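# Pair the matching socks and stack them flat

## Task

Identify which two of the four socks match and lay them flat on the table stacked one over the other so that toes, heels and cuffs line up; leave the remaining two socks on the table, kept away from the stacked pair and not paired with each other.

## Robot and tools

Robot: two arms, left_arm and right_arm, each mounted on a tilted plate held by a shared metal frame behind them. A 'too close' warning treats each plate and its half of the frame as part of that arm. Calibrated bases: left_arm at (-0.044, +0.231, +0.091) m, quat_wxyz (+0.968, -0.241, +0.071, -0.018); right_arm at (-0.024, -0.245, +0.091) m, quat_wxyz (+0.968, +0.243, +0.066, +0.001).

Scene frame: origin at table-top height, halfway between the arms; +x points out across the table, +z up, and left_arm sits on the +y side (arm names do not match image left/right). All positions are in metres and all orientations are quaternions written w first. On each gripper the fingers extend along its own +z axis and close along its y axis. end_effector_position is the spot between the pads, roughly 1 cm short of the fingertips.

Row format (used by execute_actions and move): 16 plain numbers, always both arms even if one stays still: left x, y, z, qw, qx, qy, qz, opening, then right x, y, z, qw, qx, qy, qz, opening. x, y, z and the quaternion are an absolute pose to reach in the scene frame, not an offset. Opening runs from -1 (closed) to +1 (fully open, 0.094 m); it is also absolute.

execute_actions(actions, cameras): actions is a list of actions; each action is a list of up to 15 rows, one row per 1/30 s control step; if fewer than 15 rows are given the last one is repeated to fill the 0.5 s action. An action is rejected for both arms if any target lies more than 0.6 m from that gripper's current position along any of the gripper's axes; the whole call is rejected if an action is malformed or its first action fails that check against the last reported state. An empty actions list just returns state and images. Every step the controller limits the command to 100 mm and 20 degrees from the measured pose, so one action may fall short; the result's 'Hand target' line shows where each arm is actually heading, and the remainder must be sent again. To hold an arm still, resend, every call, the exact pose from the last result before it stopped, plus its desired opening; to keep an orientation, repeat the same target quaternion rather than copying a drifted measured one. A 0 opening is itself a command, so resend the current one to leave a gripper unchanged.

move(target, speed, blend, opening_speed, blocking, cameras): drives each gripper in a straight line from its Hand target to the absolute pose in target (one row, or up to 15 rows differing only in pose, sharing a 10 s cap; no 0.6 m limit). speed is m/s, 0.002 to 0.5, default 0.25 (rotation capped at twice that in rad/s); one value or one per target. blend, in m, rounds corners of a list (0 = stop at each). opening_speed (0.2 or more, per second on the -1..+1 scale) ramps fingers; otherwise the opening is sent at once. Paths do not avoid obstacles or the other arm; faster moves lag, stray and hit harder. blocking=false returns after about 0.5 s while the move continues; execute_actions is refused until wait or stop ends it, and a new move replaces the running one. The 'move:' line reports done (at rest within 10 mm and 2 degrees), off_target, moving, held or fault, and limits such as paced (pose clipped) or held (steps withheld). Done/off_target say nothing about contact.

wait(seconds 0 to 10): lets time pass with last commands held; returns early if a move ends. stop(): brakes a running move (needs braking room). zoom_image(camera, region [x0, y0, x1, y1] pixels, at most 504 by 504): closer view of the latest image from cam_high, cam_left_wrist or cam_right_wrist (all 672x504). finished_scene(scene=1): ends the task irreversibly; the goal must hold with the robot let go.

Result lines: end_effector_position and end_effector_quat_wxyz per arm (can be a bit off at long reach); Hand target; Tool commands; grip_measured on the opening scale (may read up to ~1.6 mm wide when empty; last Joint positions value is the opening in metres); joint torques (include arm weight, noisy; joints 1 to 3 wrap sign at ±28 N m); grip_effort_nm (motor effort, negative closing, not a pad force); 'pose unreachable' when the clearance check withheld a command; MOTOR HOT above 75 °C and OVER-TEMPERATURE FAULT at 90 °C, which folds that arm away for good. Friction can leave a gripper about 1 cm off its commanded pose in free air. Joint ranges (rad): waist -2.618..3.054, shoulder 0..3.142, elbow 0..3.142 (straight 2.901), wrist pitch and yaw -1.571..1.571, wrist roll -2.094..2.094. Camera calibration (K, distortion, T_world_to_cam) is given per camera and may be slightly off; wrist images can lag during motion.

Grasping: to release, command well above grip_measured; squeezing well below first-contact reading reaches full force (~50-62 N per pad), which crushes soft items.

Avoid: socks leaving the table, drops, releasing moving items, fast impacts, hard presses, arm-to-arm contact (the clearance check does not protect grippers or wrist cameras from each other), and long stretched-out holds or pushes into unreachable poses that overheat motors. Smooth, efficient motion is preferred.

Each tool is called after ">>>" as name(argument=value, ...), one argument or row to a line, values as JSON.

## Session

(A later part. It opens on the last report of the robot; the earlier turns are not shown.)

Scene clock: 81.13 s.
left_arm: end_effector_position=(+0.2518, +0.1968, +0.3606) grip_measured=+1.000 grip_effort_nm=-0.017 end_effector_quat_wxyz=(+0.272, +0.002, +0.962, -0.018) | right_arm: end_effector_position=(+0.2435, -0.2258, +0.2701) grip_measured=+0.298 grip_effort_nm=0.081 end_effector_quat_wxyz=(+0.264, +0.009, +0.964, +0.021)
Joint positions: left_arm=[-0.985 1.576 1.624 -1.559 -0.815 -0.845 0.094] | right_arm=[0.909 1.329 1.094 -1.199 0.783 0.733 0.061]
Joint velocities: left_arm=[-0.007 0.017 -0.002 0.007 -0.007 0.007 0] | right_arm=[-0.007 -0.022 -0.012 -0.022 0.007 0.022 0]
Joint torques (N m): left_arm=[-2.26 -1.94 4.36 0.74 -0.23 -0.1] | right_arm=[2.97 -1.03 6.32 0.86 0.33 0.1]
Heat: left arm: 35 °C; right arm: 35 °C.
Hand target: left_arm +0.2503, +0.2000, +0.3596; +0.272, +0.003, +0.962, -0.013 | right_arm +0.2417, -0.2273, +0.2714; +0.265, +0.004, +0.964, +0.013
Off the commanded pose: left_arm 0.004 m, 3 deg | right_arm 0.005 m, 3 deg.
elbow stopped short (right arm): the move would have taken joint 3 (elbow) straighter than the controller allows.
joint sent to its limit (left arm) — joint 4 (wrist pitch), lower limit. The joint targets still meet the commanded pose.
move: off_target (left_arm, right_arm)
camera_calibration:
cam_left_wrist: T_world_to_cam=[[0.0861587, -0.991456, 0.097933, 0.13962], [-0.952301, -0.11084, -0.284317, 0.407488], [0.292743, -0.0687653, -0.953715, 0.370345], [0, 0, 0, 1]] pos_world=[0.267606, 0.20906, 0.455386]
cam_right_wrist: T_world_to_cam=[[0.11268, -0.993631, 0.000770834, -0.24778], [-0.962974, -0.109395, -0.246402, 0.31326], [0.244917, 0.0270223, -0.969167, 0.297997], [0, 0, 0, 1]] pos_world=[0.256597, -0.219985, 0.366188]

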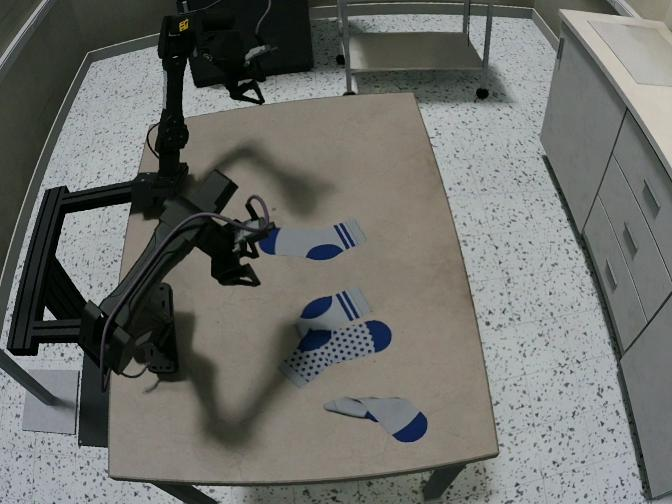

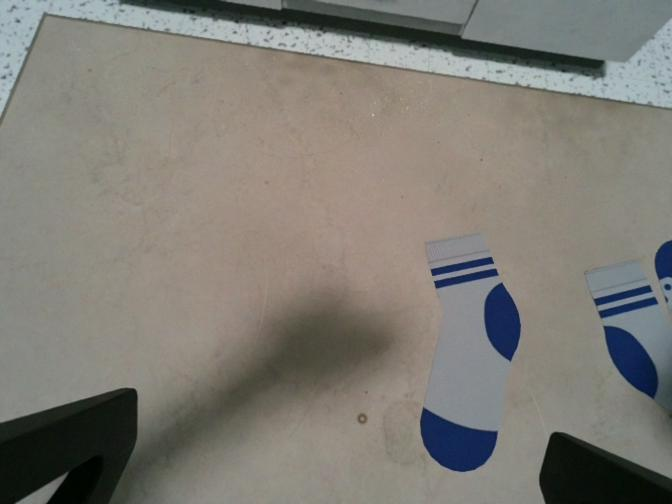

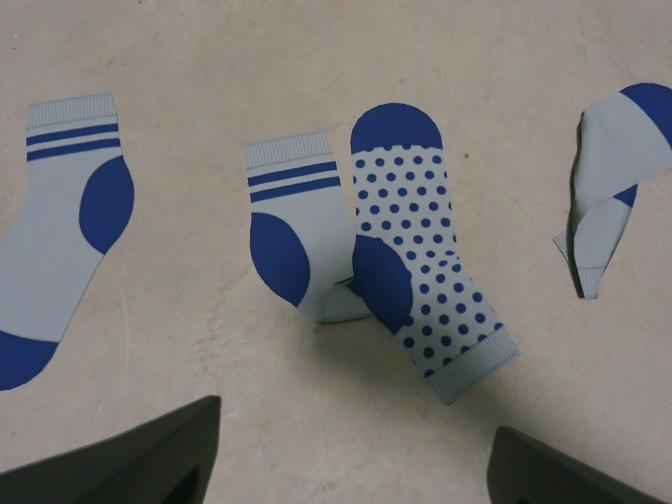

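>>> move(
  target=[
    [0.25,0.2,0.36,0.26,0,0.966,0,1,0.28,-0.33,0.10,0,-0.259,0.966,0,0.1],
    [0.25,0.2,0.36,0.26,0,0.966,0,1,0.28,-0.33,0.04,0,-0.259,0.966,0,0.1],
  ],
  cameras=["cam_high","cam_right_wrist"],
  speed=0.15,
)

Scene clock: 98.57 s.
left_arm: end_effector_position=(+0.2518, +0.1968, +0.3606) grip_measured=+1.000 grip_effort_nm=-0.017 end_effector_quat_wxyz=(+0.272, +0.002, +0.962, -0.018) | right_arm: end_effector_position=(+0.2850, -0.3370, +0.0427) grip_measured=+0.102 grip_effort_nm=-0.129 end_effector_quat_wxyz=(-0.003, -0.255, +0.967, -0.018)
Joint positions: left_arm=[-0.985 1.576 1.624 -1.559 -0.815 -0.845 0.094] | right_arm=[-0.022 1.694 0.965 -0.679 0.522 -0.577 0.052]
Joint velocities: left_arm=[0.002 0.002 -0.007 0.022 0.007 0.037 0] | right_arm=[-0.002 -0.012 -0.002 0.037 0.051 0.081 0]
Joint torques (N m): left_arm=[-2.09 -1.89 4.19 0.77 -0.27 -0.09] | right_arm=[3.26 -6.5 3.64 0.59 -0.09 -0.11]
Heat: left arm: 35 °C; right arm: 33 °C.
Hand target: left_arm +0.2503, +0.2000, +0.3596; +0.272, +0.003, +0.962, -0.013 | right_arm +0.2822, -0.3329, +0.0371; -0.006, -0.261, +0.965, -0.012
Off the commanded pose: left_arm 0.004 m, 3 deg | right_arm 0.009 m, 2 deg.
joint sent to its limit (left arm) — joint 4 (wrist pitch), lower limit. The joint targets still meet the commanded pose.
move: off_target (left_arm)
camera_calibration:
cam_right_wrist: T_world_to_cam=[[0.599354, -0.800417, 0.0103784, -0.436769], [-0.765427, -0.569262, 0.300102, 0.0504485], [-0.234299, -0.187811, -0.953851, 0.133967], [0, 0, 0, 1]] pos_world=[0.331782, -0.295719, 0.117178]
Images, in order (width x height): cam_high 672x504, cam_right_wrist 672x504.

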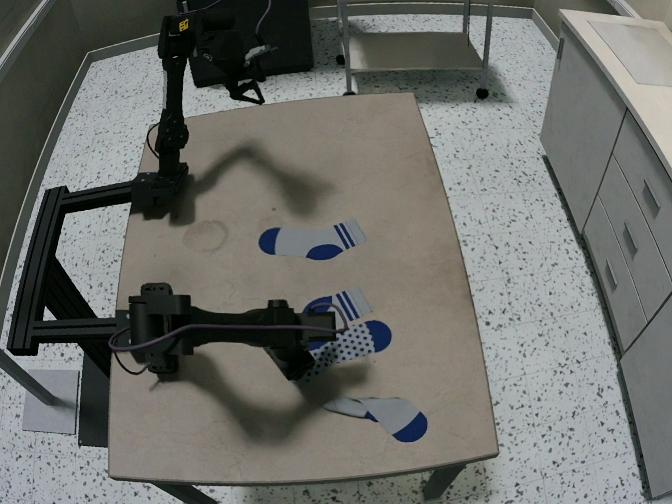

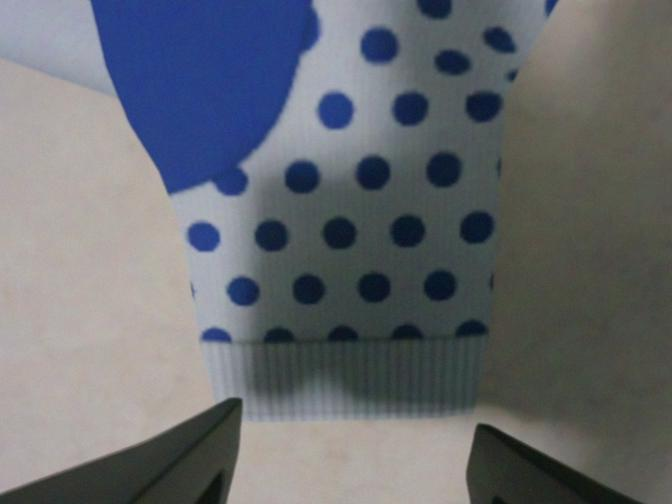

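>>> move(
  target=[
    [0.25,0.2,0.36,0.26,0,0.966,0,1,0.301,-0.313,0.025,0,-0.259,0.966,0,0.1],
    [0.25,0.2,0.36,0.26,0,0.966,0,1,0.301,-0.313,-0.005,0,-0.259,0.966,0,0.1],
  ],
  cameras=["cam_right_wrist"],
  speed=0.06,
)

>>> move(
  target=[
    [0.25,0.2,0.36,0.26,0,0.966,0,1,0.301,-0.313,-0.005,0,-0.259,0.966,0,-1],
  ],
  cameras=["cam_right_wrist"],
  speed=0.06,
  opening_speed=1,
)

Scene clock: 103.80 s.
left_arm: end_effector_position=(+0.2518, +0.1968, +0.3606) grip_measured=+1.000 grip_effort_nm=-0.022 end_effector_quat_wxyz=(+0.272, +0.002, +0.962, -0.018) | right_arm: end_effector_position=(+0.2933, -0.3166, +0.0158) grip_measured=+0.102 grip_effort_nm=-0.095 end_effector_quat_wxyz=(-0.010, -0.268, +0.963, -0.004)
Joint positions: left_arm=[-0.985 1.576 1.624 -1.559 -0.815 -0.845 0.094] | right_arm=[-0.013 1.818 0.981 -0.601 0.502 -0.581 0.052]
Joint velocities: left_arm=[-0.017 -0.012 0.002 -0.051 -0.051 0.007 0] | right_arm=[-0.007 -0.002 0.002 -0.022 -0.066 -0.007 0]
Joint torques (N m): left_arm=[-1.96 -2 4.26 0.73 -0.25 -0.02] | right_arm=[1.78 -3.75 3.45 1.48 -0.17 -0.2]
Heat: left arm: 35 °C; right arm: 33 °C.
Hand target: left_arm +0.2503, +0.2000, +0.3596; +0.272, +0.003, +0.962, -0.013 | right_arm +0.3000, -0.3133, -0.0034; -0.001, -0.259, +0.966, +0.000
Off the commanded pose: left_arm 0.004 m, 3 deg | right_arm 0.022 m, 2 deg.
joint sent to its limit (left arm) — joint 4 (wrist pitch), lower limit. The joint targets still meet the commanded pose.
move: off_target (left_arm, right_arm)
camera_calibration:
cam_right_wrist: T_world_to_cam=[[0.619586, -0.784645, -0.0211114, -0.425607], [-0.743801, -0.595501, 0.303543, 0.0618016], [-0.250745, -0.172368, -0.952584, 0.123769], [0, 0, 0, 1]] pos_world=[0.340703, -0.275814, 0.0901558]
Images, in order (width x height): cam_right_wrist 672x504.

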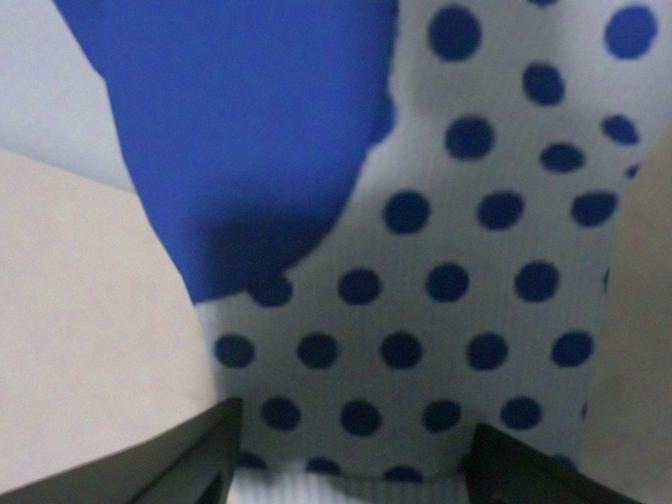

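Scene clock: 105.10 s.
left_arm: end_effector_position=(+0.2518, +0.1968, +0.3606) grip_measured=+1.000 grip_effort_nm=-0.017 end_effector_quat_wxyz=(+0.272, +0.002, +0.962, -0.018) | right_arm: end_effector_position=(+0.3043, -0.3219, +0.0155) grip_measured=-0.968 grip_effort_nm=-1.018 end_effector_quat_wxyz=(+0.006, -0.260, +0.965, -0.020)
Joint positions: left_arm=[-0.985 1.576 1.624 -1.559 -0.815 -0.845 0.094] | right_arm=[-0.018 1.818 0.983 -0.553 0.52 -0.592 0.002]
Joint velocities: left_arm=[-0.012 0.002 0.002 -0.007 -0.037 0.037 0] | right_arm=[0.007 0.007 -0.002 0.022 0.007 -0.037 -0.001]
Joint torques (N m): left_arm=[-2.1 -2 4.3 0.74 -0.28 -0.07] | right_arm=[2.13 -3.92 3.34 1.01 -0.38 -0.08]
Heat: left arm: 35 °C; right arm: 33 °C.
Hand target: left_arm +0.2503, +0.2000, +0.3596; +0.272, +0.003, +0.962, -0.013 | right_arm +0.2999, -0.3133, -0.0035; -0.001, -0.259, +0.966, +0.000
Off the commanded pose: left_arm 0.004 m, 3 deg | right_arm 0.023 m, 2 deg.
joint sent to its limit (left arm) — joint 4 (wrist pitch), lower limit. The joint targets still meet the commanded pose.
move: off_target (left_arm, right_arm)
camera_calibration:
cam_right_wrist: T_world_to_cam=[[0.606512, -0.794803, 0.0207843, -0.436544], [-0.765596, -0.576773, 0.284947, 0.0798312], [-0.214489, -0.188736, -0.958318, 0.109116], [0, 0, 0, 1]] pos_world=[0.349292, -0.280327, 0.090893]
Images, in order (width x height): cam_right_wrist 672x504.

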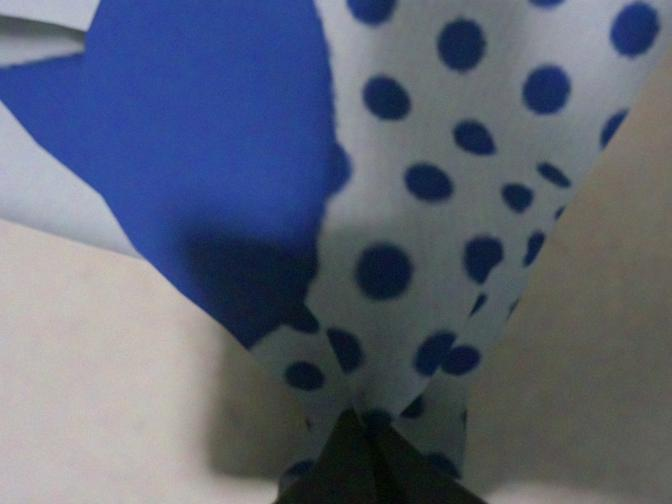

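>>> move(
  target=[
    [0.25,0.2,0.36,0.26,0,0.966,0,1,0.34,-0.30,0.15,0,-0.259,0.966,0,-1],
    [0.25,0.2,0.36,0.26,0,0.966,0,1,0.37,-0.30,0.31,0,-0.259,0.966,0,-1],
    [0.25,0.2,0.36,0.26,0,0.966,0,1,0.22,-0.34,0.28,0,-0.259,0.966,0,-1],
  ],
  speed=0.2,
  blend=0.03,
)

>>> move(
  target=[
    [0.25,0.2,0.36,0.26,0,0.966,0,1,0.17,-0.49,0.035,0,-0.259,0.966,0,-1],
  ],
  speed=0.2,
)

Scene clock: 113.40 s.
left_arm: end_effector_position=(+0.2518, +0.1968, +0.3606) grip_measured=+1.000 grip_effort_nm=-0.027 end_effector_quat_wxyz=(+0.272, +0.002, +0.962, -0.018) | right_arm: end_effector_position=(+0.2215, -0.3444, +0.2834) grip_measured=-0.971 grip_effort_nm=-1.053 end_effector_quat_wxyz=(+0.123, -0.246, +0.961, +0.025)
Joint positions: left_arm=[-0.985 1.576 1.624 -1.559 -0.815 -0.845 0.094] | right_arm=[0.44 1.209 1.394 -1.565 0.488 -0.171 0.001]
Joint velocities: left_arm=[-0.007 0.002 -0.007 0.022 0.051 -0.081 0] | right_arm=[-0.002 0.007 -0.007 0.007 -0.007 -0.037 0]
Joint torques (N m): left_arm=[-1.87 -1.98 4.29 0.73 -0.24 -0.02] | right_arm=[2.5 -1.57 3.97 0.83 -0.05 0.02]
Heat: left arm: 35 °C; right arm: 33 °C.
Hand target: left_arm +0.2503, +0.2000, +0.3596; +0.272, +0.003, +0.962, -0.013 | right_arm +0.2177, -0.3396, +0.2802; +0.117, -0.256, +0.959, +0.029
Off the commanded pose: left_arm 0.004 m, 3 deg | right_arm 0.006 m, 14 deg.
joint sent to its limit (left arm) — joint 4 (wrist pitch), lower limit. The joint targets still meet the commanded pose.
joint sent to its limit (right arm) — joint 4 (wrist pitch), lower limit. The joint targets are off in orientation, not in position.
move: off_target (left_arm, right_arm)
camera_calibration:
cam_left_wrist: T_world_to_cam=[[0.0861587, -0.991456, 0.097933, 0.13962], [-0.952301, -0.11084, -0.284317, 0.407488], [0.292743, -0.0687653, -0.953715, 0.370345], [0, 0, 0, 1]] pos_world=[0.267606, 0.20906, 0.455386]
cam_right_wrist: T_world_to_cam=[[0.587304, -0.808991, 0.0246706, -0.411428], [-0.809202, -0.586296, 0.0380701, 0.0035064], [-0.0163341, -0.0423222, -0.99897, 0.361856], [0, 0, 0, 1]] pos_world=[0.250381, -0.315471, 0.3715]

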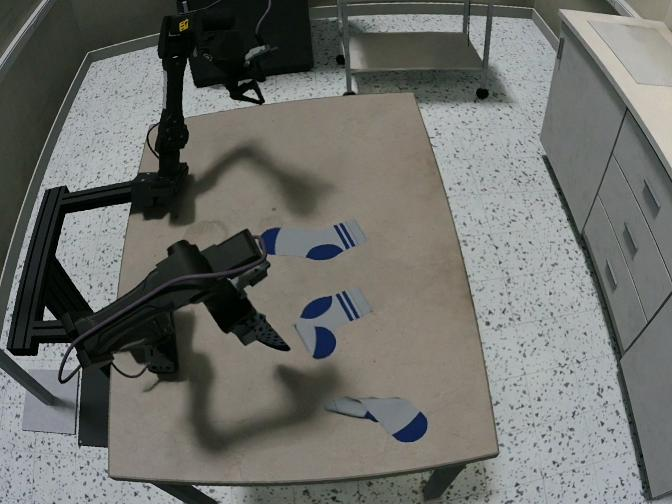

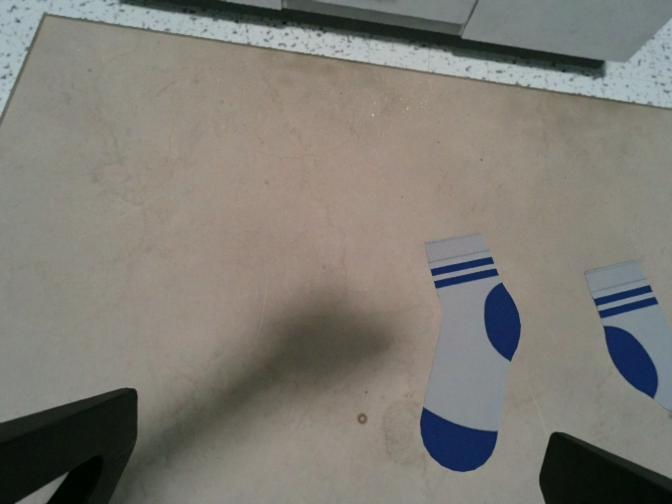

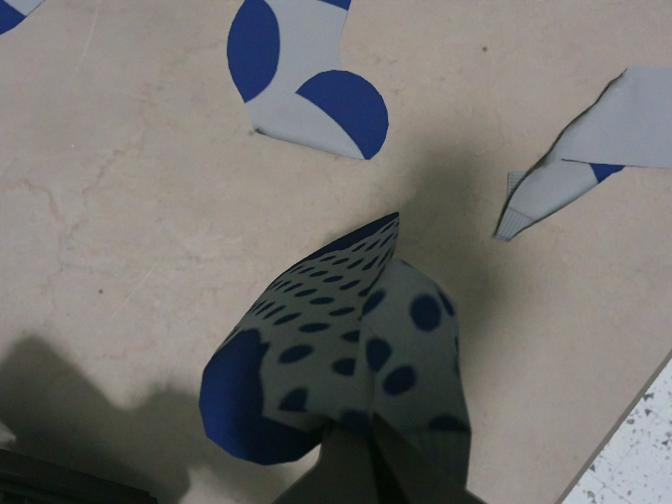

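Scene clock: 115.73 s.
left_arm: end_effector_position=(+0.2518, +0.1968, +0.3606) grip_measured=+1.000 grip_effort_nm=-0.017 end_effector_quat_wxyz=(+0.272, +0.002, +0.962, -0.018) | right_arm: end_effector_position=(+0.1713, -0.4994, +0.0408) grip_measured=-0.971 grip_effort_nm=-1.053 end_effector_quat_wxyz=(-0.011, -0.258, +0.966, -0.017)
Joint positions: left_arm=[-0.985 1.576 1.624 -1.559 -0.815 -0.845 0.094] | right_arm=[-0.733 1.312 0.841 -0.642 0.302 -1.317 0.001]
Joint velocities: left_arm=[0.002 -0.022 -0.007 -0.037 0.007 -0.007 0] | right_arm=[-0.012 0.002 -0.002 -0.037 -0.022 -0.037 0]
Joint torques (N m): left_arm=[-1.94 -1.99 4.18 0.73 -0.25 -0.11] | right_arm=[0.81 -5.96 3.73 0.57 -0.11 -0.08]
Heat: left arm: 35 °C; right arm: 33 °C.
Hand target: left_arm +0.2503, +0.2000, +0.3596; +0.272, +0.003, +0.962, -0.013 | right_arm +0.1690, -0.4936, +0.0340; -0.011, -0.262, +0.965, -0.006
Off the commanded pose: left_arm 0.004 m, 3 deg | right_arm 0.011 m, 2 deg.
joint sent to its limit (left arm) — joint 4 (wrist pitch), lower limit. The joint targets still meet the commanded pose.
move: off_target (left_arm, right_arm)
camera_calibration:
cam_left_wrist: T_world_to_cam=[[0.0861587, -0.991456, 0.097933, 0.13962], [-0.952301, -0.11084, -0.284317, 0.407488], [0.292743, -0.0687653, -0.953715, 0.370345], [0, 0, 0, 1]] pos_world=[0.267606, 0.20906, 0.455386]
cam_right_wrist: T_world_to_cam=[[0.60366, -0.797239, 0.0019715, -0.497374], [-0.757603, -0.572874, 0.312815, -0.132138], [-0.248259, -0.190327, -0.949812, 0.0760017], [0, 0, 0, 1]] pos_world=[0.219004, -0.457759, 0.114503]

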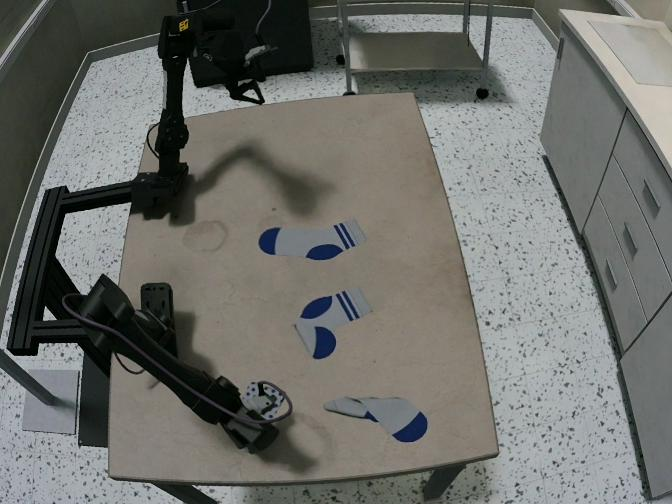

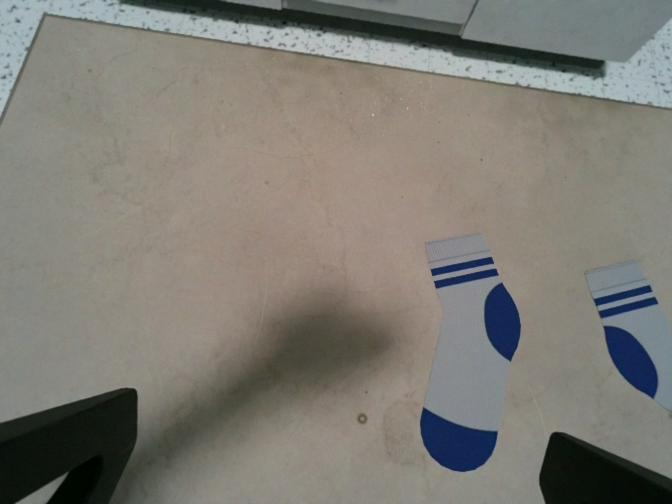

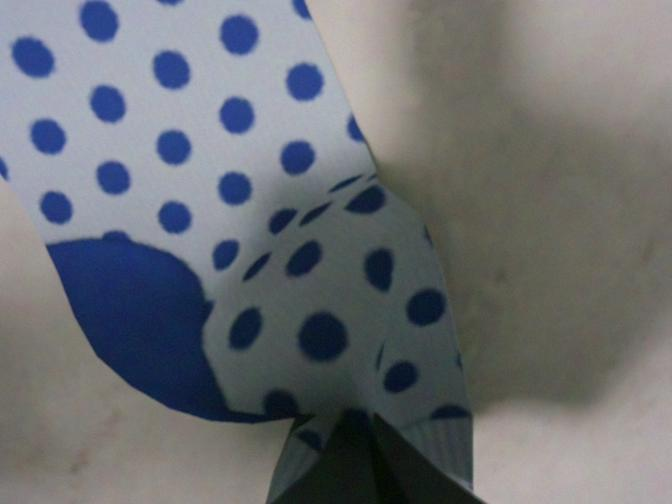

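>>> move(
  target=[
    [0.25,0.2,0.36,0.26,0,0.966,0,1,0.17,-0.49,0.02,0,-0.259,0.966,0,-1],
  ],
  speed=0.1,
  cameras=[],
)

>>> move(
  target=[
    [0.25,0.2,0.36,0.26,0,0.966,0,1,0.17,-0.49,0.02,0,-0.259,0.966,0,0.2],
  ],
  cameras=[],
  opening_speed=1.5,
)

>>> move(
  target=[
    [0.25,0.2,0.36,0.26,0,0.966,0,1,0.17,-0.49,0.13,0,-0.259,0.966,0,0.2],
    [0.25,0.2,0.36,0.26,0,0.966,0,1,0.26,-0.2,0.25,0.15,0,0.988,0,0.2],
  ],
  blend=0.04,
)

Scene clock: 121.13 s.
left_arm: end_effector_position=(+0.2518, +0.1968, +0.3606) grip_measured=+1.000 grip_effort_nm=-0.012 end_effector_quat_wxyz=(+0.272, +0.002, +0.962, -0.018) | right_arm: end_effector_position=(+0.1727, -0.4968, +0.0272) grip_measured=-0.971 grip_effort_nm=-1.048 end_effector_quat_wxyz=(+0.000, -0.255, +0.967, -0.012)
Joint positions: left_arm=[-0.985 1.576 1.624 -1.559 -0.815 -0.845 0.094] | right_arm=[-0.753 1.342 0.812 -0.576 0.269 -1.329 0.001]
Joint velocities: left_arm=[0.002 0.002 0.002 -0.066 -0.037 -0.007 0] | right_arm=[-0.012 0.012 -0.007 0.081 -0.081 -0.022 0]
Joint torques (N m): left_arm=[-2.1 -1.98 4.37 0.74 -0.25 -0.05] | right_arm=[0.87 -5.86 3.52 0.6 -0.13 -0.07]
Heat: left arm: 35 °C; right arm: 32 °C.
Hand target: left_arm +0.2503, +0.2000, +0.3596; +0.272, +0.003, +0.962, -0.013 | right_arm +0.1701, -0.4902, +0.0200; +0.000, -0.259, +0.966, +0.000
Off the commanded pose: left_arm 0.004 m, 3 deg | right_arm 0.010 m, 1 deg.
joint sent to its limit (left arm) — joint 4 (wrist pitch), lower limit. The joint targets still meet the commanded pose.
move: off_target (left_arm)
No camera images: "cameras" was empty.

Scene clock: 122.17 s.
left_arm: end_effector_position=(+0.2518, +0.1968, +0.3606) grip_measured=+1.000 grip_effort_nm=-0.017 end_effector_quat_wxyz=(+0.272, +0.002, +0.962, -0.018) | right_arm: end_effector_position=(+0.1729, -0.4967, +0.0272) grip_measured=+0.198 grip_effort_nm=0.090 end_effector_quat_wxyz=(+0.001, -0.255, +0.967, -0.012)
Joint positions: left_arm=[-0.985 1.576 1.624 -1.559 -0.815 -0.845 0.094] | right_arm=[-0.753 1.342 0.812 -0.576 0.268 -1.329 0.056]
Joint velocities: left_arm=[-0.017 0.012 -0.017 -0.022 -0.007 -0.022 0] | right_arm=[-0.002 0.007 0.012 -0.007 0.007 0.037 0.001]
Joint torques (N m): left_arm=[-1.95 -1.85 4.14 0.73 -0.27 -0.1] | right_arm=[0.87 -5.98 3.45 0.59 -0.12 -0.08]
Heat: left arm: 35 °C; right arm: 32 °C.
Hand target: left_arm +0.2503, +0.2000, +0.3596; +0.272, +0.003, +0.962, -0.013 | right_arm +0.1699, -0.4900, +0.0201; +0.000, -0.259, +0.966, +0.000
Off the commanded pose: left_arm 0.004 m, 3 deg | right_arm 0.010 m, 1 deg.
joint sent to its limit (left arm) — joint 4 (wrist pitch), lower limit. The joint targets still meet the commanded pose.
move: off_target (left_arm)
No camera images: "cameras" was empty.

Scene clock: 124.90 s.
left_arm: end_effector_position=(+0.2518, +0.1968, +0.3606) grip_measured=+1.000 grip_effort_nm=-0.017 end_effector_quat_wxyz=(+0.272, +0.002, +0.962, -0.018) | right_arm: end_effector_position=(+0.2589, -0.1935, +0.2457) grip_measured=+0.198 grip_effort_nm=0.090 end_effector_quat_wxyz=(+0.156, +0.004, +0.988, +0.016)
Joint positions: left_arm=[-0.985 1.576 1.624 -1.559 -0.815 -0.845 0.094] | right_arm=[0.816 1.582 1.255 -1.252 0.634 0.748 0.056]
Joint velocities: left_arm=[0.007 -0.007 -0.012 -0.066 0.007 0.037 0] | right_arm=[-0.012 -0.012 -0.002 0.007 0.007 0.007 0.001]
Joint torques (N m): left_arm=[-1.96 -1.89 4.36 0.75 -0.24 -0.09] | right_arm=[3.67 -3.12 8.09 0.62 0.25 0.08]
Heat: left arm: 35 °C; right arm: 33 °C.
Hand target: left_arm +0.2503, +0.2000, +0.3596; +0.272, +0.003, +0.962, -0.013 | right_arm +0.2618, -0.1934, +0.2525; +0.161, +0.005, +0.987, +0.013
Off the commanded pose: left_arm 0.004 m, 3 deg | right_arm 0.008 m, 2 deg.
joint sent to its limit (left arm) — joint 4 (wrist pitch), lower limit. The joint targets still meet the commanded pose.
move: off_target (left_arm)
camera_calibration:
cam_left_wrist: T_world_to_cam=[[0.0861587, -0.991456, 0.097933, 0.13962], [-0.952301, -0.11084, -0.284317, 0.407488], [0.292743, -0.0687653, -0.953715, 0.370345], [0, 0, 0, 1]] pos_world=[0.267606, 0.20906, 0.455386]
cam_right_wrist: T_world_to_cam=[[0.12359, -0.992234, -0.0140574, -0.216303], [-0.991991, -0.123163, -0.0280224, 0.276871], [0.0260734, 0.0174081, -0.999508, 0.331949], [0, 0, 0, 1]] pos_world=[0.292731, -0.186302, 0.336504]

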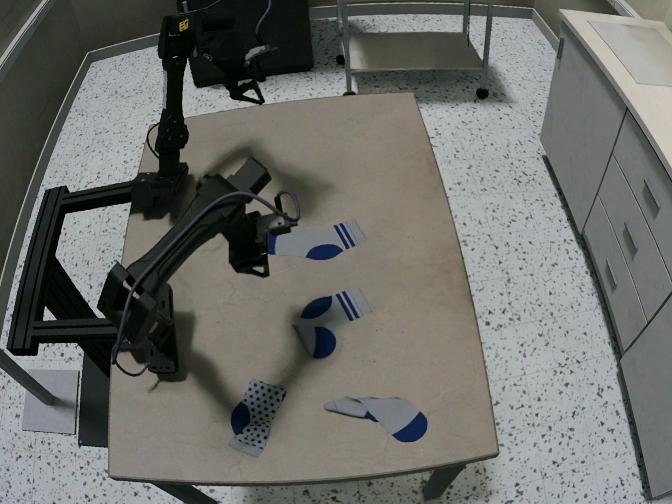

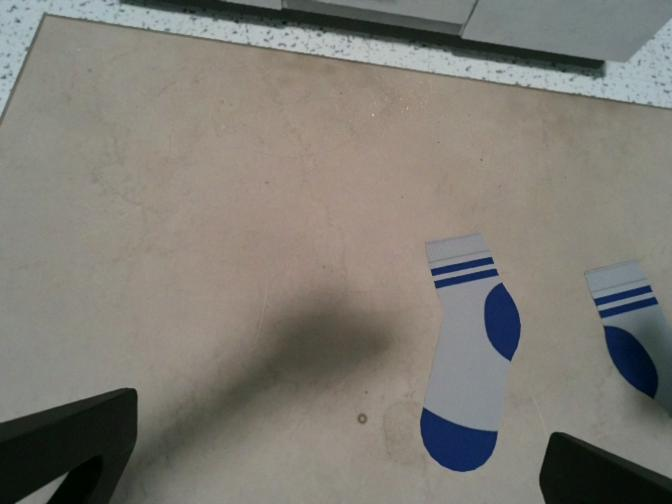

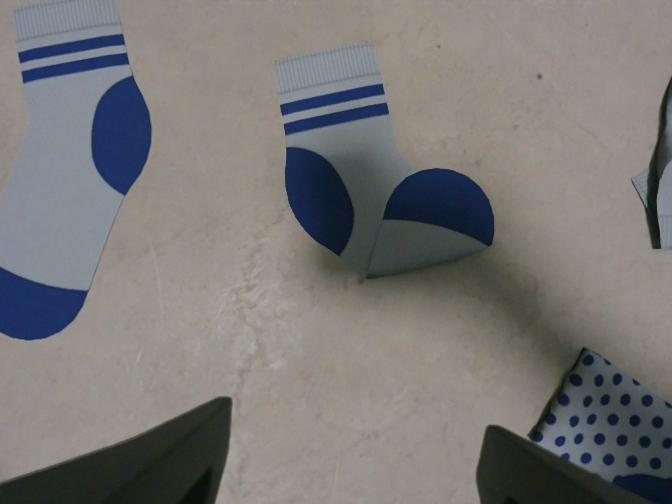

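>>> move(
  target=[
    [0.25,0.2,0.36,0.26,0,0.966,0,1,0.352,-0.279,0.12,0,0.5,0.866,0,-0.3],
    [0.25,0.2,0.36,0.26,0,0.966,0,1,0.352,-0.279,0.06,0,0.5,0.866,0,-0.3],
  ],
  speed=0.2,
  cameras=["cam_right_wrist"],
)

Scene clock: 147.27 s.
left_arm: end_effector_position=(+0.2518, +0.1968, +0.3606) grip_measured=+1.000 grip_effort_nm=-0.027 end_effector_quat_wxyz=(+0.272, +0.002, +0.962, -0.018) | right_arm: end_effector_position=(+0.3552, -0.2854, +0.0632) grip_measured=-0.298 grip_effort_nm=-0.125 end_effector_quat_wxyz=(+0.006, +0.505, +0.863, -0.009)
Joint positions: left_arm=[-0.985 1.576 1.624 -1.559 -0.815 -0.845 0.094] | right_arm=[0.136 1.962 1.333 -0.872 0.525 1.18 0.033]
Joint velocities: left_arm=[-0.012 0.002 -0.007 -0.007 -0.037 0.007 0] | right_arm=[-0.002 -0.007 -0.002 0.007 -0.007 0.037 0]
Joint torques (N m): left_arm=[-2.11 -1.8 4.21 0.75 -0.28 -0.1] | right_arm=[4.94 -8.62 4.16 0.58 -0.01 -0.06]
Heat: left arm: 35 °C; right arm: 35 °C.
Hand target: left_arm +0.2503, +0.2000, +0.3596; +0.272, +0.003, +0.962, -0.013 | right_arm +0.3534, -0.2813, +0.0580; +0.003, +0.499, +0.867, -0.009
Off the commanded pose: left_arm 0.004 m, 3 deg | right_arm 0.008 m, 1 deg.
joint sent to its limit (left arm) — joint 4 (wrist pitch), lower limit. The joint targets still meet the commanded pose.
move: off_target (left_arm)
camera_calibration:
cam_right_wrist: T_world_to_cam=[[-0.802886, -0.596057, -0.00952884, 0.119845], [-0.576743, 0.772628, 0.265355, 0.445541], [-0.150804, 0.218545, -0.964104, 0.266664], [0, 0, 0, 1]] pos_world=[0.393398, -0.331081, 0.140007]
Images, in order (width x height): cam_right_wrist 672x504.

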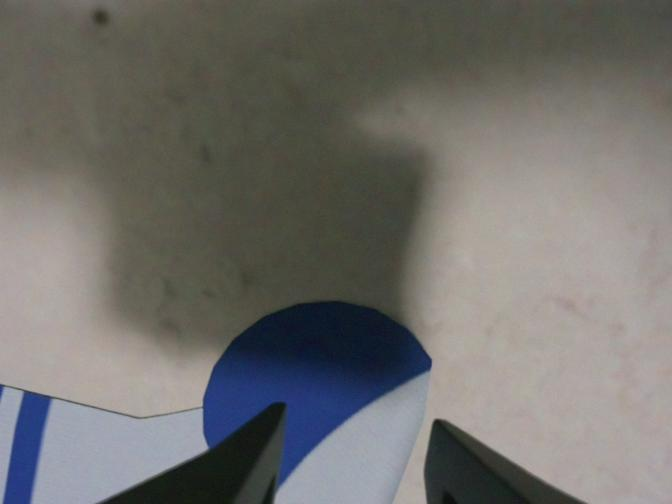

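>>> move(
  target=[
    [0.25,0.2,0.36,0.26,0,0.966,0,1,0.348,-0.262,0.03,0,0.5,0.866,0,-0.3],
    [0.25,0.2,0.36,0.26,0,0.966,0,1,0.348,-0.262,-0.001,0,0.5,0.866,0,-0.3],
  ],
  speed=0.06,
  cameras=["cam_right_wrist"],
)

Scene clock: 153.77 s.
left_arm: end_effector_position=(+0.2518, +0.1968, +0.3606) grip_measured=+1.000 grip_effort_nm=-0.017 end_effector_quat_wxyz=(+0.272, +0.002, +0.962, -0.018) | right_arm: end_effector_position=(+0.3526, -0.2666, +0.0181) grip_measured=-0.298 grip_effort_nm=-0.125 end_effector_quat_wxyz=(+0.005, +0.501, +0.866, +0.002)
Joint positions: left_arm=[-0.985 1.576 1.624 -1.559 -0.815 -0.845 0.094] | right_arm=[0.114 2.041 1.24 -0.673 0.505 1.138 0.033]
Joint velocities: left_arm=[-0.007 0.012 0.012 0.007 0.037 -0.037 0] | right_arm=[-0.022 0.012 0.007 0.007 0.007 -0.037 -0.001]
Joint torques (N m): left_arm=[-2.03 -1.91 4.3 0.73 -0.27 -0.09] | right_arm=[3.74 -6.64 2.66 1.09 -0.04 -0.09]
Heat: left arm: 34 °C; right arm: 34 °C.
Hand target: left_arm +0.2503, +0.2000, +0.3596; +0.272, +0.003, +0.962, -0.013 | right_arm +0.3476, -0.2622, -0.0004; -0.001, +0.500, +0.866, -0.001
Off the commanded pose: left_arm 0.004 m, 3 deg | right_arm 0.020 m, 1 deg.
joint sent to its limit (left arm) — joint 4 (wrist pitch), lower limit. The joint targets still meet the commanded pose.
move: off_target (left_arm, right_arm)
camera_calibration:
cam_right_wrist: T_world_to_cam=[[-0.796362, -0.60415, -0.0284568, 0.12443], [-0.58751, 0.761538, 0.273665, 0.442194], [-0.143664, 0.234655, -0.961404, 0.2204], [0, 0, 0, 1]] pos_world=[0.390548, -0.313291, 0.0944217]
Images, in order (width x height): cam_right_wrist 672x504.

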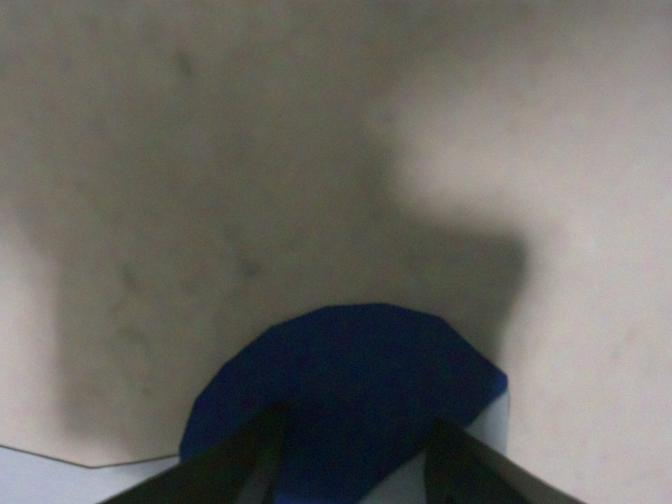

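>>> move(
  target=[
    [0.25,0.2,0.36,0.26,0,0.966,0,1,0.348,-0.262,0.02,0,0.5,0.866,0,-0.3],
    [0.25,0.2,0.36,0.26,0,0.966,0,1,0.354,-0.275,0.015,0,0.5,0.866,0,-0.3],
    [0.25,0.2,0.36,0.26,0,0.966,0,1,0.354,-0.275,-0.005,0,0.5,0.866,0,-0.3],
  ],
  speed=0.06,
  cameras=["cam_right_wrist"],
)

>>> move(
  target=[
    [0.25,0.2,0.36,0.26,0,0.966,0,1,0.354,-0.275,-0.005,0,0.5,0.866,0,-1],
  ],
  speed=0.06,
  cameras=["cam_right_wrist"],
  opening_speed=1,
)

>>> move(
  target=[
    [0.25,0.2,0.36,0.26,0,0.966,0,1,0.346,-0.27,0.075,0,0.5,0.866,0,-1],
  ],
  speed=0.1,
)

Scene clock: 159.87 s.
left_arm: end_effector_position=(+0.2518, +0.1968, +0.3606) grip_measured=+1.000 grip_effort_nm=-0.012 end_effector_quat_wxyz=(+0.272, +0.002, +0.962, -0.018) | right_arm: end_effector_position=(+0.3517, -0.2672, +0.0166) grip_measured=-0.298 grip_effort_nm=-0.120 end_effector_quat_wxyz=(-0.004, +0.489, +0.872, +0.009)
Joint positions: left_arm=[-0.985 1.576 1.624 -1.559 -0.815 -0.845 0.094] | right_arm=[0.101 2.041 1.244 -0.679 0.482 1.102 0.033]
Joint velocities: left_arm=[0.007 -0.002 -0.002 -0.022 0.022 -0.037 0] | right_arm=[0.007 -0.007 0.002 0.037 0.022 -0.037 -0.001]
Joint torques (N m): left_arm=[-1.84 -1.94 4.26 0.74 -0.28 -0.08] | right_arm=[1.81 -6.67 3.63 1.17 0.16 -0.18]
Heat: left arm: 34 °C; right arm: 33 °C.
Hand target: left_arm +0.2503, +0.2000, +0.3596; +0.272, +0.003, +0.962, -0.013 | right_arm +0.3526, -0.2754, -0.0039; -0.001, +0.500, +0.866, -0.001
Off the commanded pose: left_arm 0.004 m, 3 deg | right_arm 0.023 m, 2 deg.
joint sent to its limit (left arm) — joint 4 (wrist pitch), lower limit. The joint targets still meet the commanded pose.
move: off_target (left_arm, right_arm)
camera_calibration:
cam_right_wrist: T_world_to_cam=[[-0.780694, -0.623987, -0.034008, 0.112608], [-0.604348, 0.740038, 0.295139, 0.442394], [-0.158996, 0.250966, -0.954849, 0.228569], [0, 0, 0, 1]] pos_world=[0.391614, -0.314485, 0.0915109]
Images, in order (width x height): cam_right_wrist 672x504.

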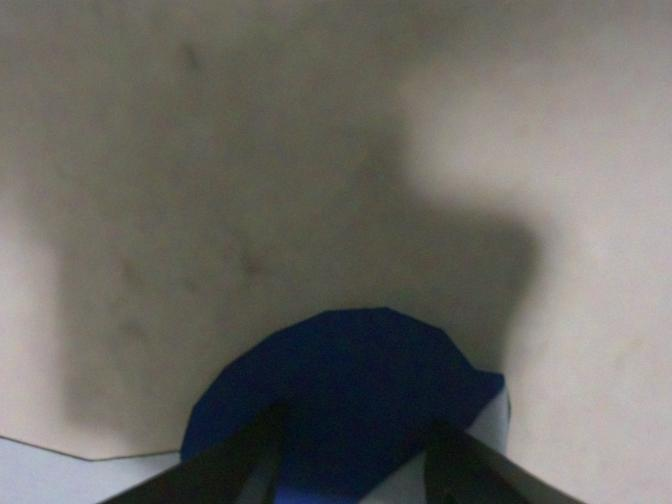

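Scene clock: 160.77 s.
left_arm: end_effector_position=(+0.2518, +0.1968, +0.3606) grip_measured=+1.000 grip_effort_nm=-0.022 end_effector_quat_wxyz=(+0.272, +0.002, +0.962, -0.018) | right_arm: end_effector_position=(+0.3519, -0.2709, +0.0167) grip_measured=-0.979 grip_effort_nm=-0.974 end_effector_quat_wxyz=(-0.002, +0.489, +0.872, +0.006)
Joint positions: left_arm=[-0.985 1.576 1.624 -1.559 -0.815 -0.845 0.094] | right_arm=[0.096 2.037 1.244 -0.68 0.488 1.094 0.001]
Joint velocities: left_arm=[-0.002 -0.002 0.007 0.037 0.066 -0.007 0] | right_arm=[-0.007 0.012 -0.002 -0.022 0.007 -0.051 -0.003]
Joint torques (N m): left_arm=[-2.06 -2.15 4.31 0.78 -0.22 -0.11] | right_arm=[2.26 -6.43 3.56 1.19 0.1 -0.02]
Heat: left arm: 34 °C; right arm: 33 °C.
Hand target: left_arm +0.2503, +0.2000, +0.3596; +0.272, +0.003, +0.962, -0.013 | right_arm +0.3527, -0.2754, -0.0038; -0.001, +0.500, +0.866, -0.001
Off the commanded pose: left_arm 0.004 m, 3 deg | right_arm 0.022 m, 2 deg.
joint sent to its limit (left arm) — joint 4 (wrist pitch), lower limit. The joint targets still meet the commanded pose.
move: off_target (left_arm, right_arm)
camera_calibration:
cam_right_wrist: T_world_to_cam=[[-0.779721, -0.625393, -0.030311, 0.109759], [-0.605647, 0.741054, 0.28988, 0.445989], [-0.158827, 0.244383, -0.956583, 0.227828], [0, 0, 0, 1]] pos_world=[0.391878, -0.317537, 0.0919805]
Images, in order (width x height): cam_right_wrist 672x504.

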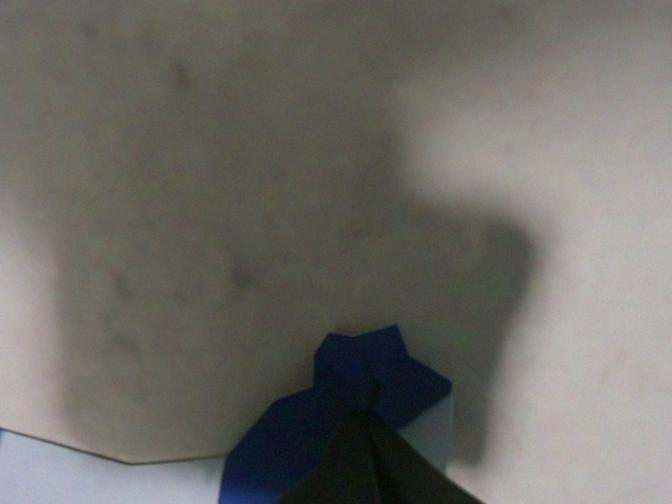

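Scene clock: 162.30 s.
left_arm: end_effector_position=(+0.2518, +0.1968, +0.3606) grip_measured=+1.000 grip_effort_nm=-0.017 end_effector_quat_wxyz=(+0.272, +0.002, +0.962, -0.018) | right_arm: end_effector_position=(+0.3394, -0.2679, +0.0628) grip_measured=-0.982 grip_effort_nm=-1.009 end_effector_quat_wxyz=(-0.013, +0.498, +0.867, -0.003)
Joint positions: left_arm=[-0.985 1.576 1.624 -1.559 -0.815 -0.845 0.094] | right_arm=[0.17 1.953 1.288 -0.879 0.494 1.213 0.001]
Joint velocities: left_arm=[0.012 0.012 0.002 -0.007 -0.051 -0.022 0] | right_arm=[0.002 -0.012 0.002 -0.022 0.051 0.066 -0.001]
Joint torques (N m): left_arm=[-2.03 -1.89 4.29 0.72 -0.27 -0.08] | right_arm=[5.91 -11.02 6.38 0.11 0.11 0.1]
Heat: left arm: 34 °C; right arm: 33 °C.
Hand target: left_arm +0.2503, +0.2000, +0.3596; +0.272, +0.003, +0.962, -0.013 | right_arm +0.3455, -0.2697, +0.0752; +0.000, +0.500, +0.866, +0.002
Off the commanded pose: left_arm 0.004 m, 3 deg | right_arm 0.014 m, 2 deg.
joint sent to its limit (left arm) — joint 4 (wrist pitch), lower limit. The joint targets still meet the commanded pose.
move: off_target (left_arm, right_arm)
camera_calibration:
cam_left_wrist: T_world_to_cam=[[0.0861587, -0.991456, 0.097933, 0.13962], [-0.952301, -0.11084, -0.284317, 0.407488], [0.292743, -0.0687653, -0.953715, 0.370345], [0, 0, 0, 1]] pos_world=[0.267606, 0.20906, 0.455386]
cam_right_wrist: T_world_to_cam=[[-0.792968, -0.609233, -0.00602592, 0.110574], [-0.582133, 0.754702, 0.302565, 0.417734], [-0.179785, 0.243432, -0.95311, 0.275822], [0, 0, 0, 1]] pos_world=[0.380447, -0.315043, 0.137163]

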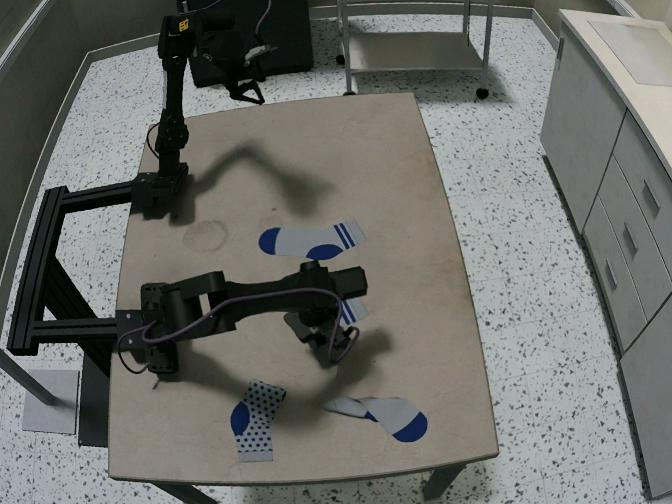

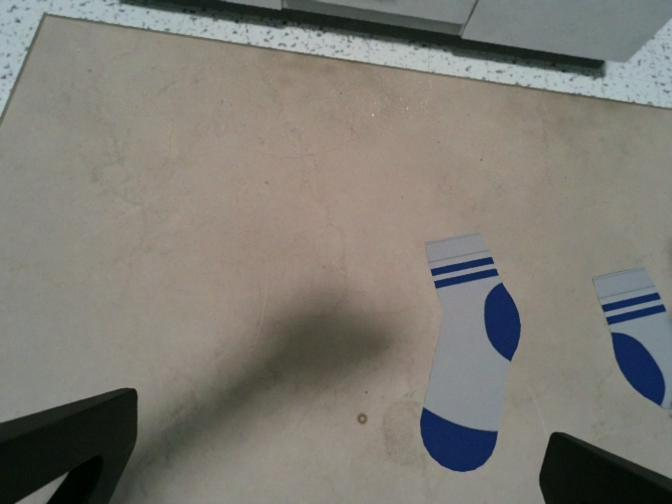

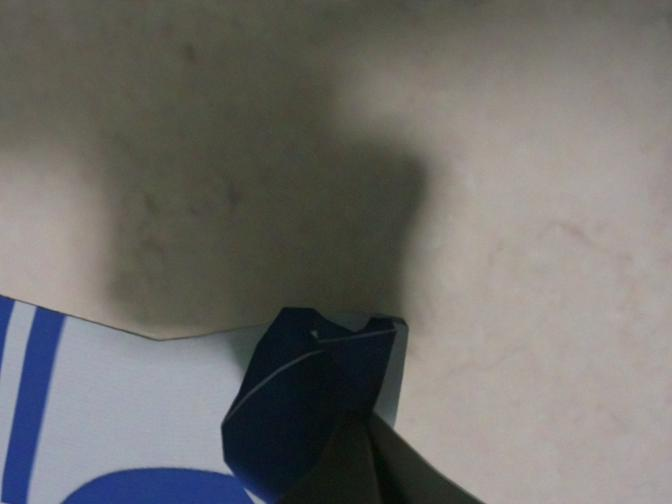

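>>> move(
  target=[
    [0.25,0.2,0.36,0.26,0,0.966,0,1,0.31,-0.275,0.085,0,0.5,0.866,0,-1],
    [0.25,0.2,0.36,0.26,0,0.966,0,1,0.255,-0.29,0.03,0,0.5,0.866,0,-1],
    [0.25,0.2,0.36,0.26,0,0.966,0,1,0.252,-0.29,0.008,0,0.5,0.866,0,-1],
  ],
  speed=0.1,
)

Scene clock: 168.70 s.
left_arm: end_effector_position=(+0.2518, +0.1968, +0.3606) grip_measured=+1.000 grip_effort_nm=-0.022 end_effector_quat_wxyz=(+0.272, +0.002, +0.962, -0.018) | right_arm: end_effector_position=(+0.2491, -0.2922, +0.0160) grip_measured=-0.982 grip_effort_nm=-1.009 end_effector_quat_wxyz=(-0.010, +0.495, +0.869, -0.006)
Joint positions: left_arm=[-0.985 1.576 1.624 -1.559 -0.815 -0.845 0.094] | right_arm=[0.054 1.727 0.791 -0.545 0.495 1.076 0.001]
Joint velocities: left_arm=[-0.017 0.012 -0.017 -0.007 -0.066 0.022 0] | right_arm=[-0.007 0.002 0.012 -0.022 -0.022 -0.066 -0.001]
Joint torques (N m): left_arm=[-1.94 -1.92 4.27 0.75 -0.26 -0.11] | right_arm=[2.61 -5.2 2.56 1.13 0.02 -0.09]
Heat: left arm: 34 °C; right arm: 33 °C.
Hand target: left_arm +0.2503, +0.2000, +0.3596; +0.272, +0.003, +0.962, -0.013 | right_arm +0.2523, -0.2910, +0.0079; -0.001, +0.500, +0.866, -0.002
Off the commanded pose: left_arm 0.004 m, 3 deg | right_arm 0.009 m, 2 deg.
joint sent to its limit (left arm) — joint 4 (wrist pitch), lower limit. The joint targets still meet the commanded pose.
move: off_target (left_arm)
camera_calibration:
cam_left_wrist: T_world_to_cam=[[0.0861587, -0.991456, 0.097933, 0.13962], [-0.952301, -0.11084, -0.284317, 0.407488], [0.292743, -0.0687653, -0.953715, 0.370345], [0, 0, 0, 1]] pos_world=[0.267606, 0.20906, 0.455386]
cam_right_wrist: T_world_to_cam=[[-0.789045, -0.614332, -0.00208728, 0.0212751], [-0.587241, 0.753243, 0.296264, 0.39862], [-0.180432, 0.234991, -0.955104, 0.218665], [0, 0, 0, 1]] pos_world=[0.290327, -0.338572, 0.0907953]

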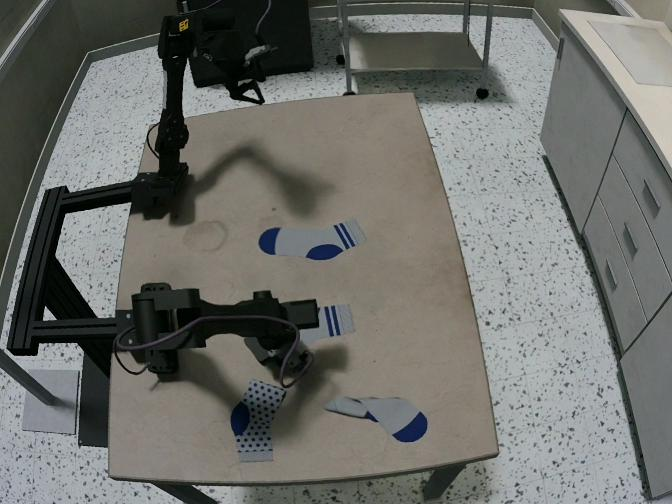

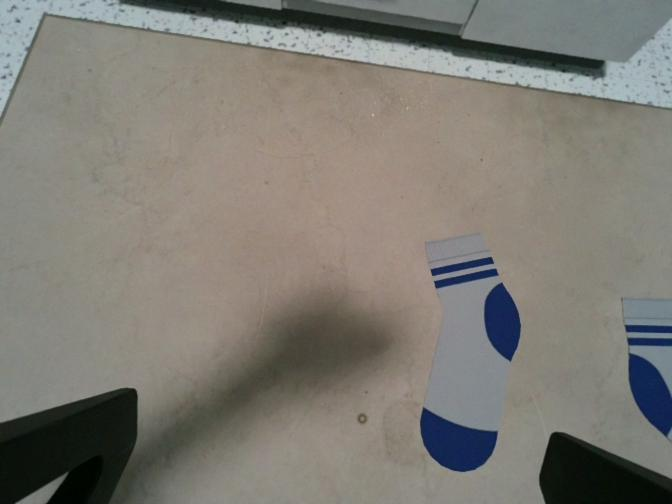

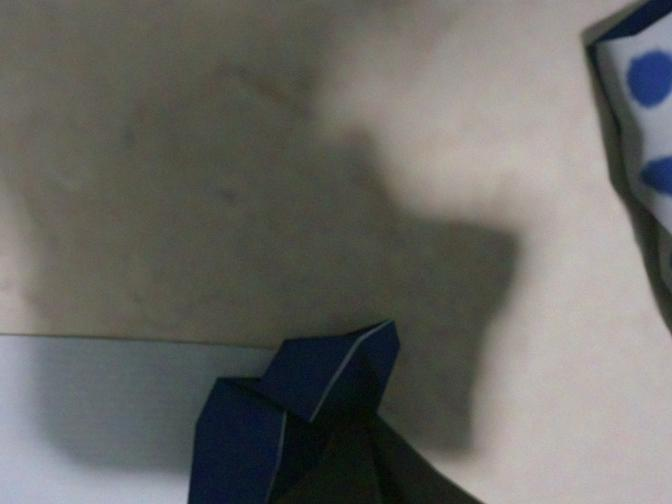

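>>> move(
  target=[
    [0.25,0.2,0.36,0.26,0,0.966,0,1,0.252,-0.29,0.008,0,0.5,0.866,0,-0.3],
  ],
  opening_speed=1,
  cameras=[],
)

>>> move(
  target=[
    [0.25,0.2,0.36,0.26,0,0.966,0,1,0.252,-0.29,0.08,0,0.5,0.866,0,-0.3],
    [0.25,0.2,0.36,0.26,0,0.966,0,1,0.23,-0.2,0.25,0.15,0,0.988,0,0.2],
  ],
  cameras=["cam_right_wrist"],
)

Scene clock: 172.70 s.
left_arm: end_effector_position=(+0.2518, +0.1968, +0.3606) grip_measured=+1.000 grip_effort_nm=-0.012 end_effector_quat_wxyz=(+0.272, +0.002, +0.962, -0.018) | right_arm: end_effector_position=(+0.2493, -0.2937, +0.0162) grip_measured=-0.303 grip_effort_nm=0.129 end_effector_quat_wxyz=(-0.008, +0.495, +0.869, -0.009)
Joint positions: left_arm=[-0.985 1.576 1.624 -1.559 -0.815 -0.845 0.094] | right_arm=[0.054 1.727 0.791 -0.545 0.503 1.076 0.033]
Joint velocities: left_arm=[-0.007 0.012 -0.007 -0.007 0.037 -0.007 0] | right_arm=[0.002 0.022 -0.002 -0.051 0.051 0.066 0.001]
Joint torques (N m): left_arm=[-2.09 -2.07 4.31 0.74 -0.24 -0.08] | right_arm=[2.8 -5.5 2.33 1.12 -0.08 -0.06]
Heat: left arm: 34 °C; right arm: 33 °C.
Hand target: left_arm +0.2503, +0.2000, +0.3596; +0.272, +0.003, +0.962, -0.013 | right_arm +0.2518, -0.2902, +0.0087; -0.001, +0.500, +0.866, -0.001
Off the commanded pose: left_arm 0.004 m, 3 deg | right_arm 0.009 m, 2 deg.
joint sent to its limit (left arm) — joint 4 (wrist pitch), lower limit. The joint targets still meet the commanded pose.
move: off_target (left_arm)
No camera images: "cameras" was empty.

every target must give the same right_gripper/opening; nothing of the call was run


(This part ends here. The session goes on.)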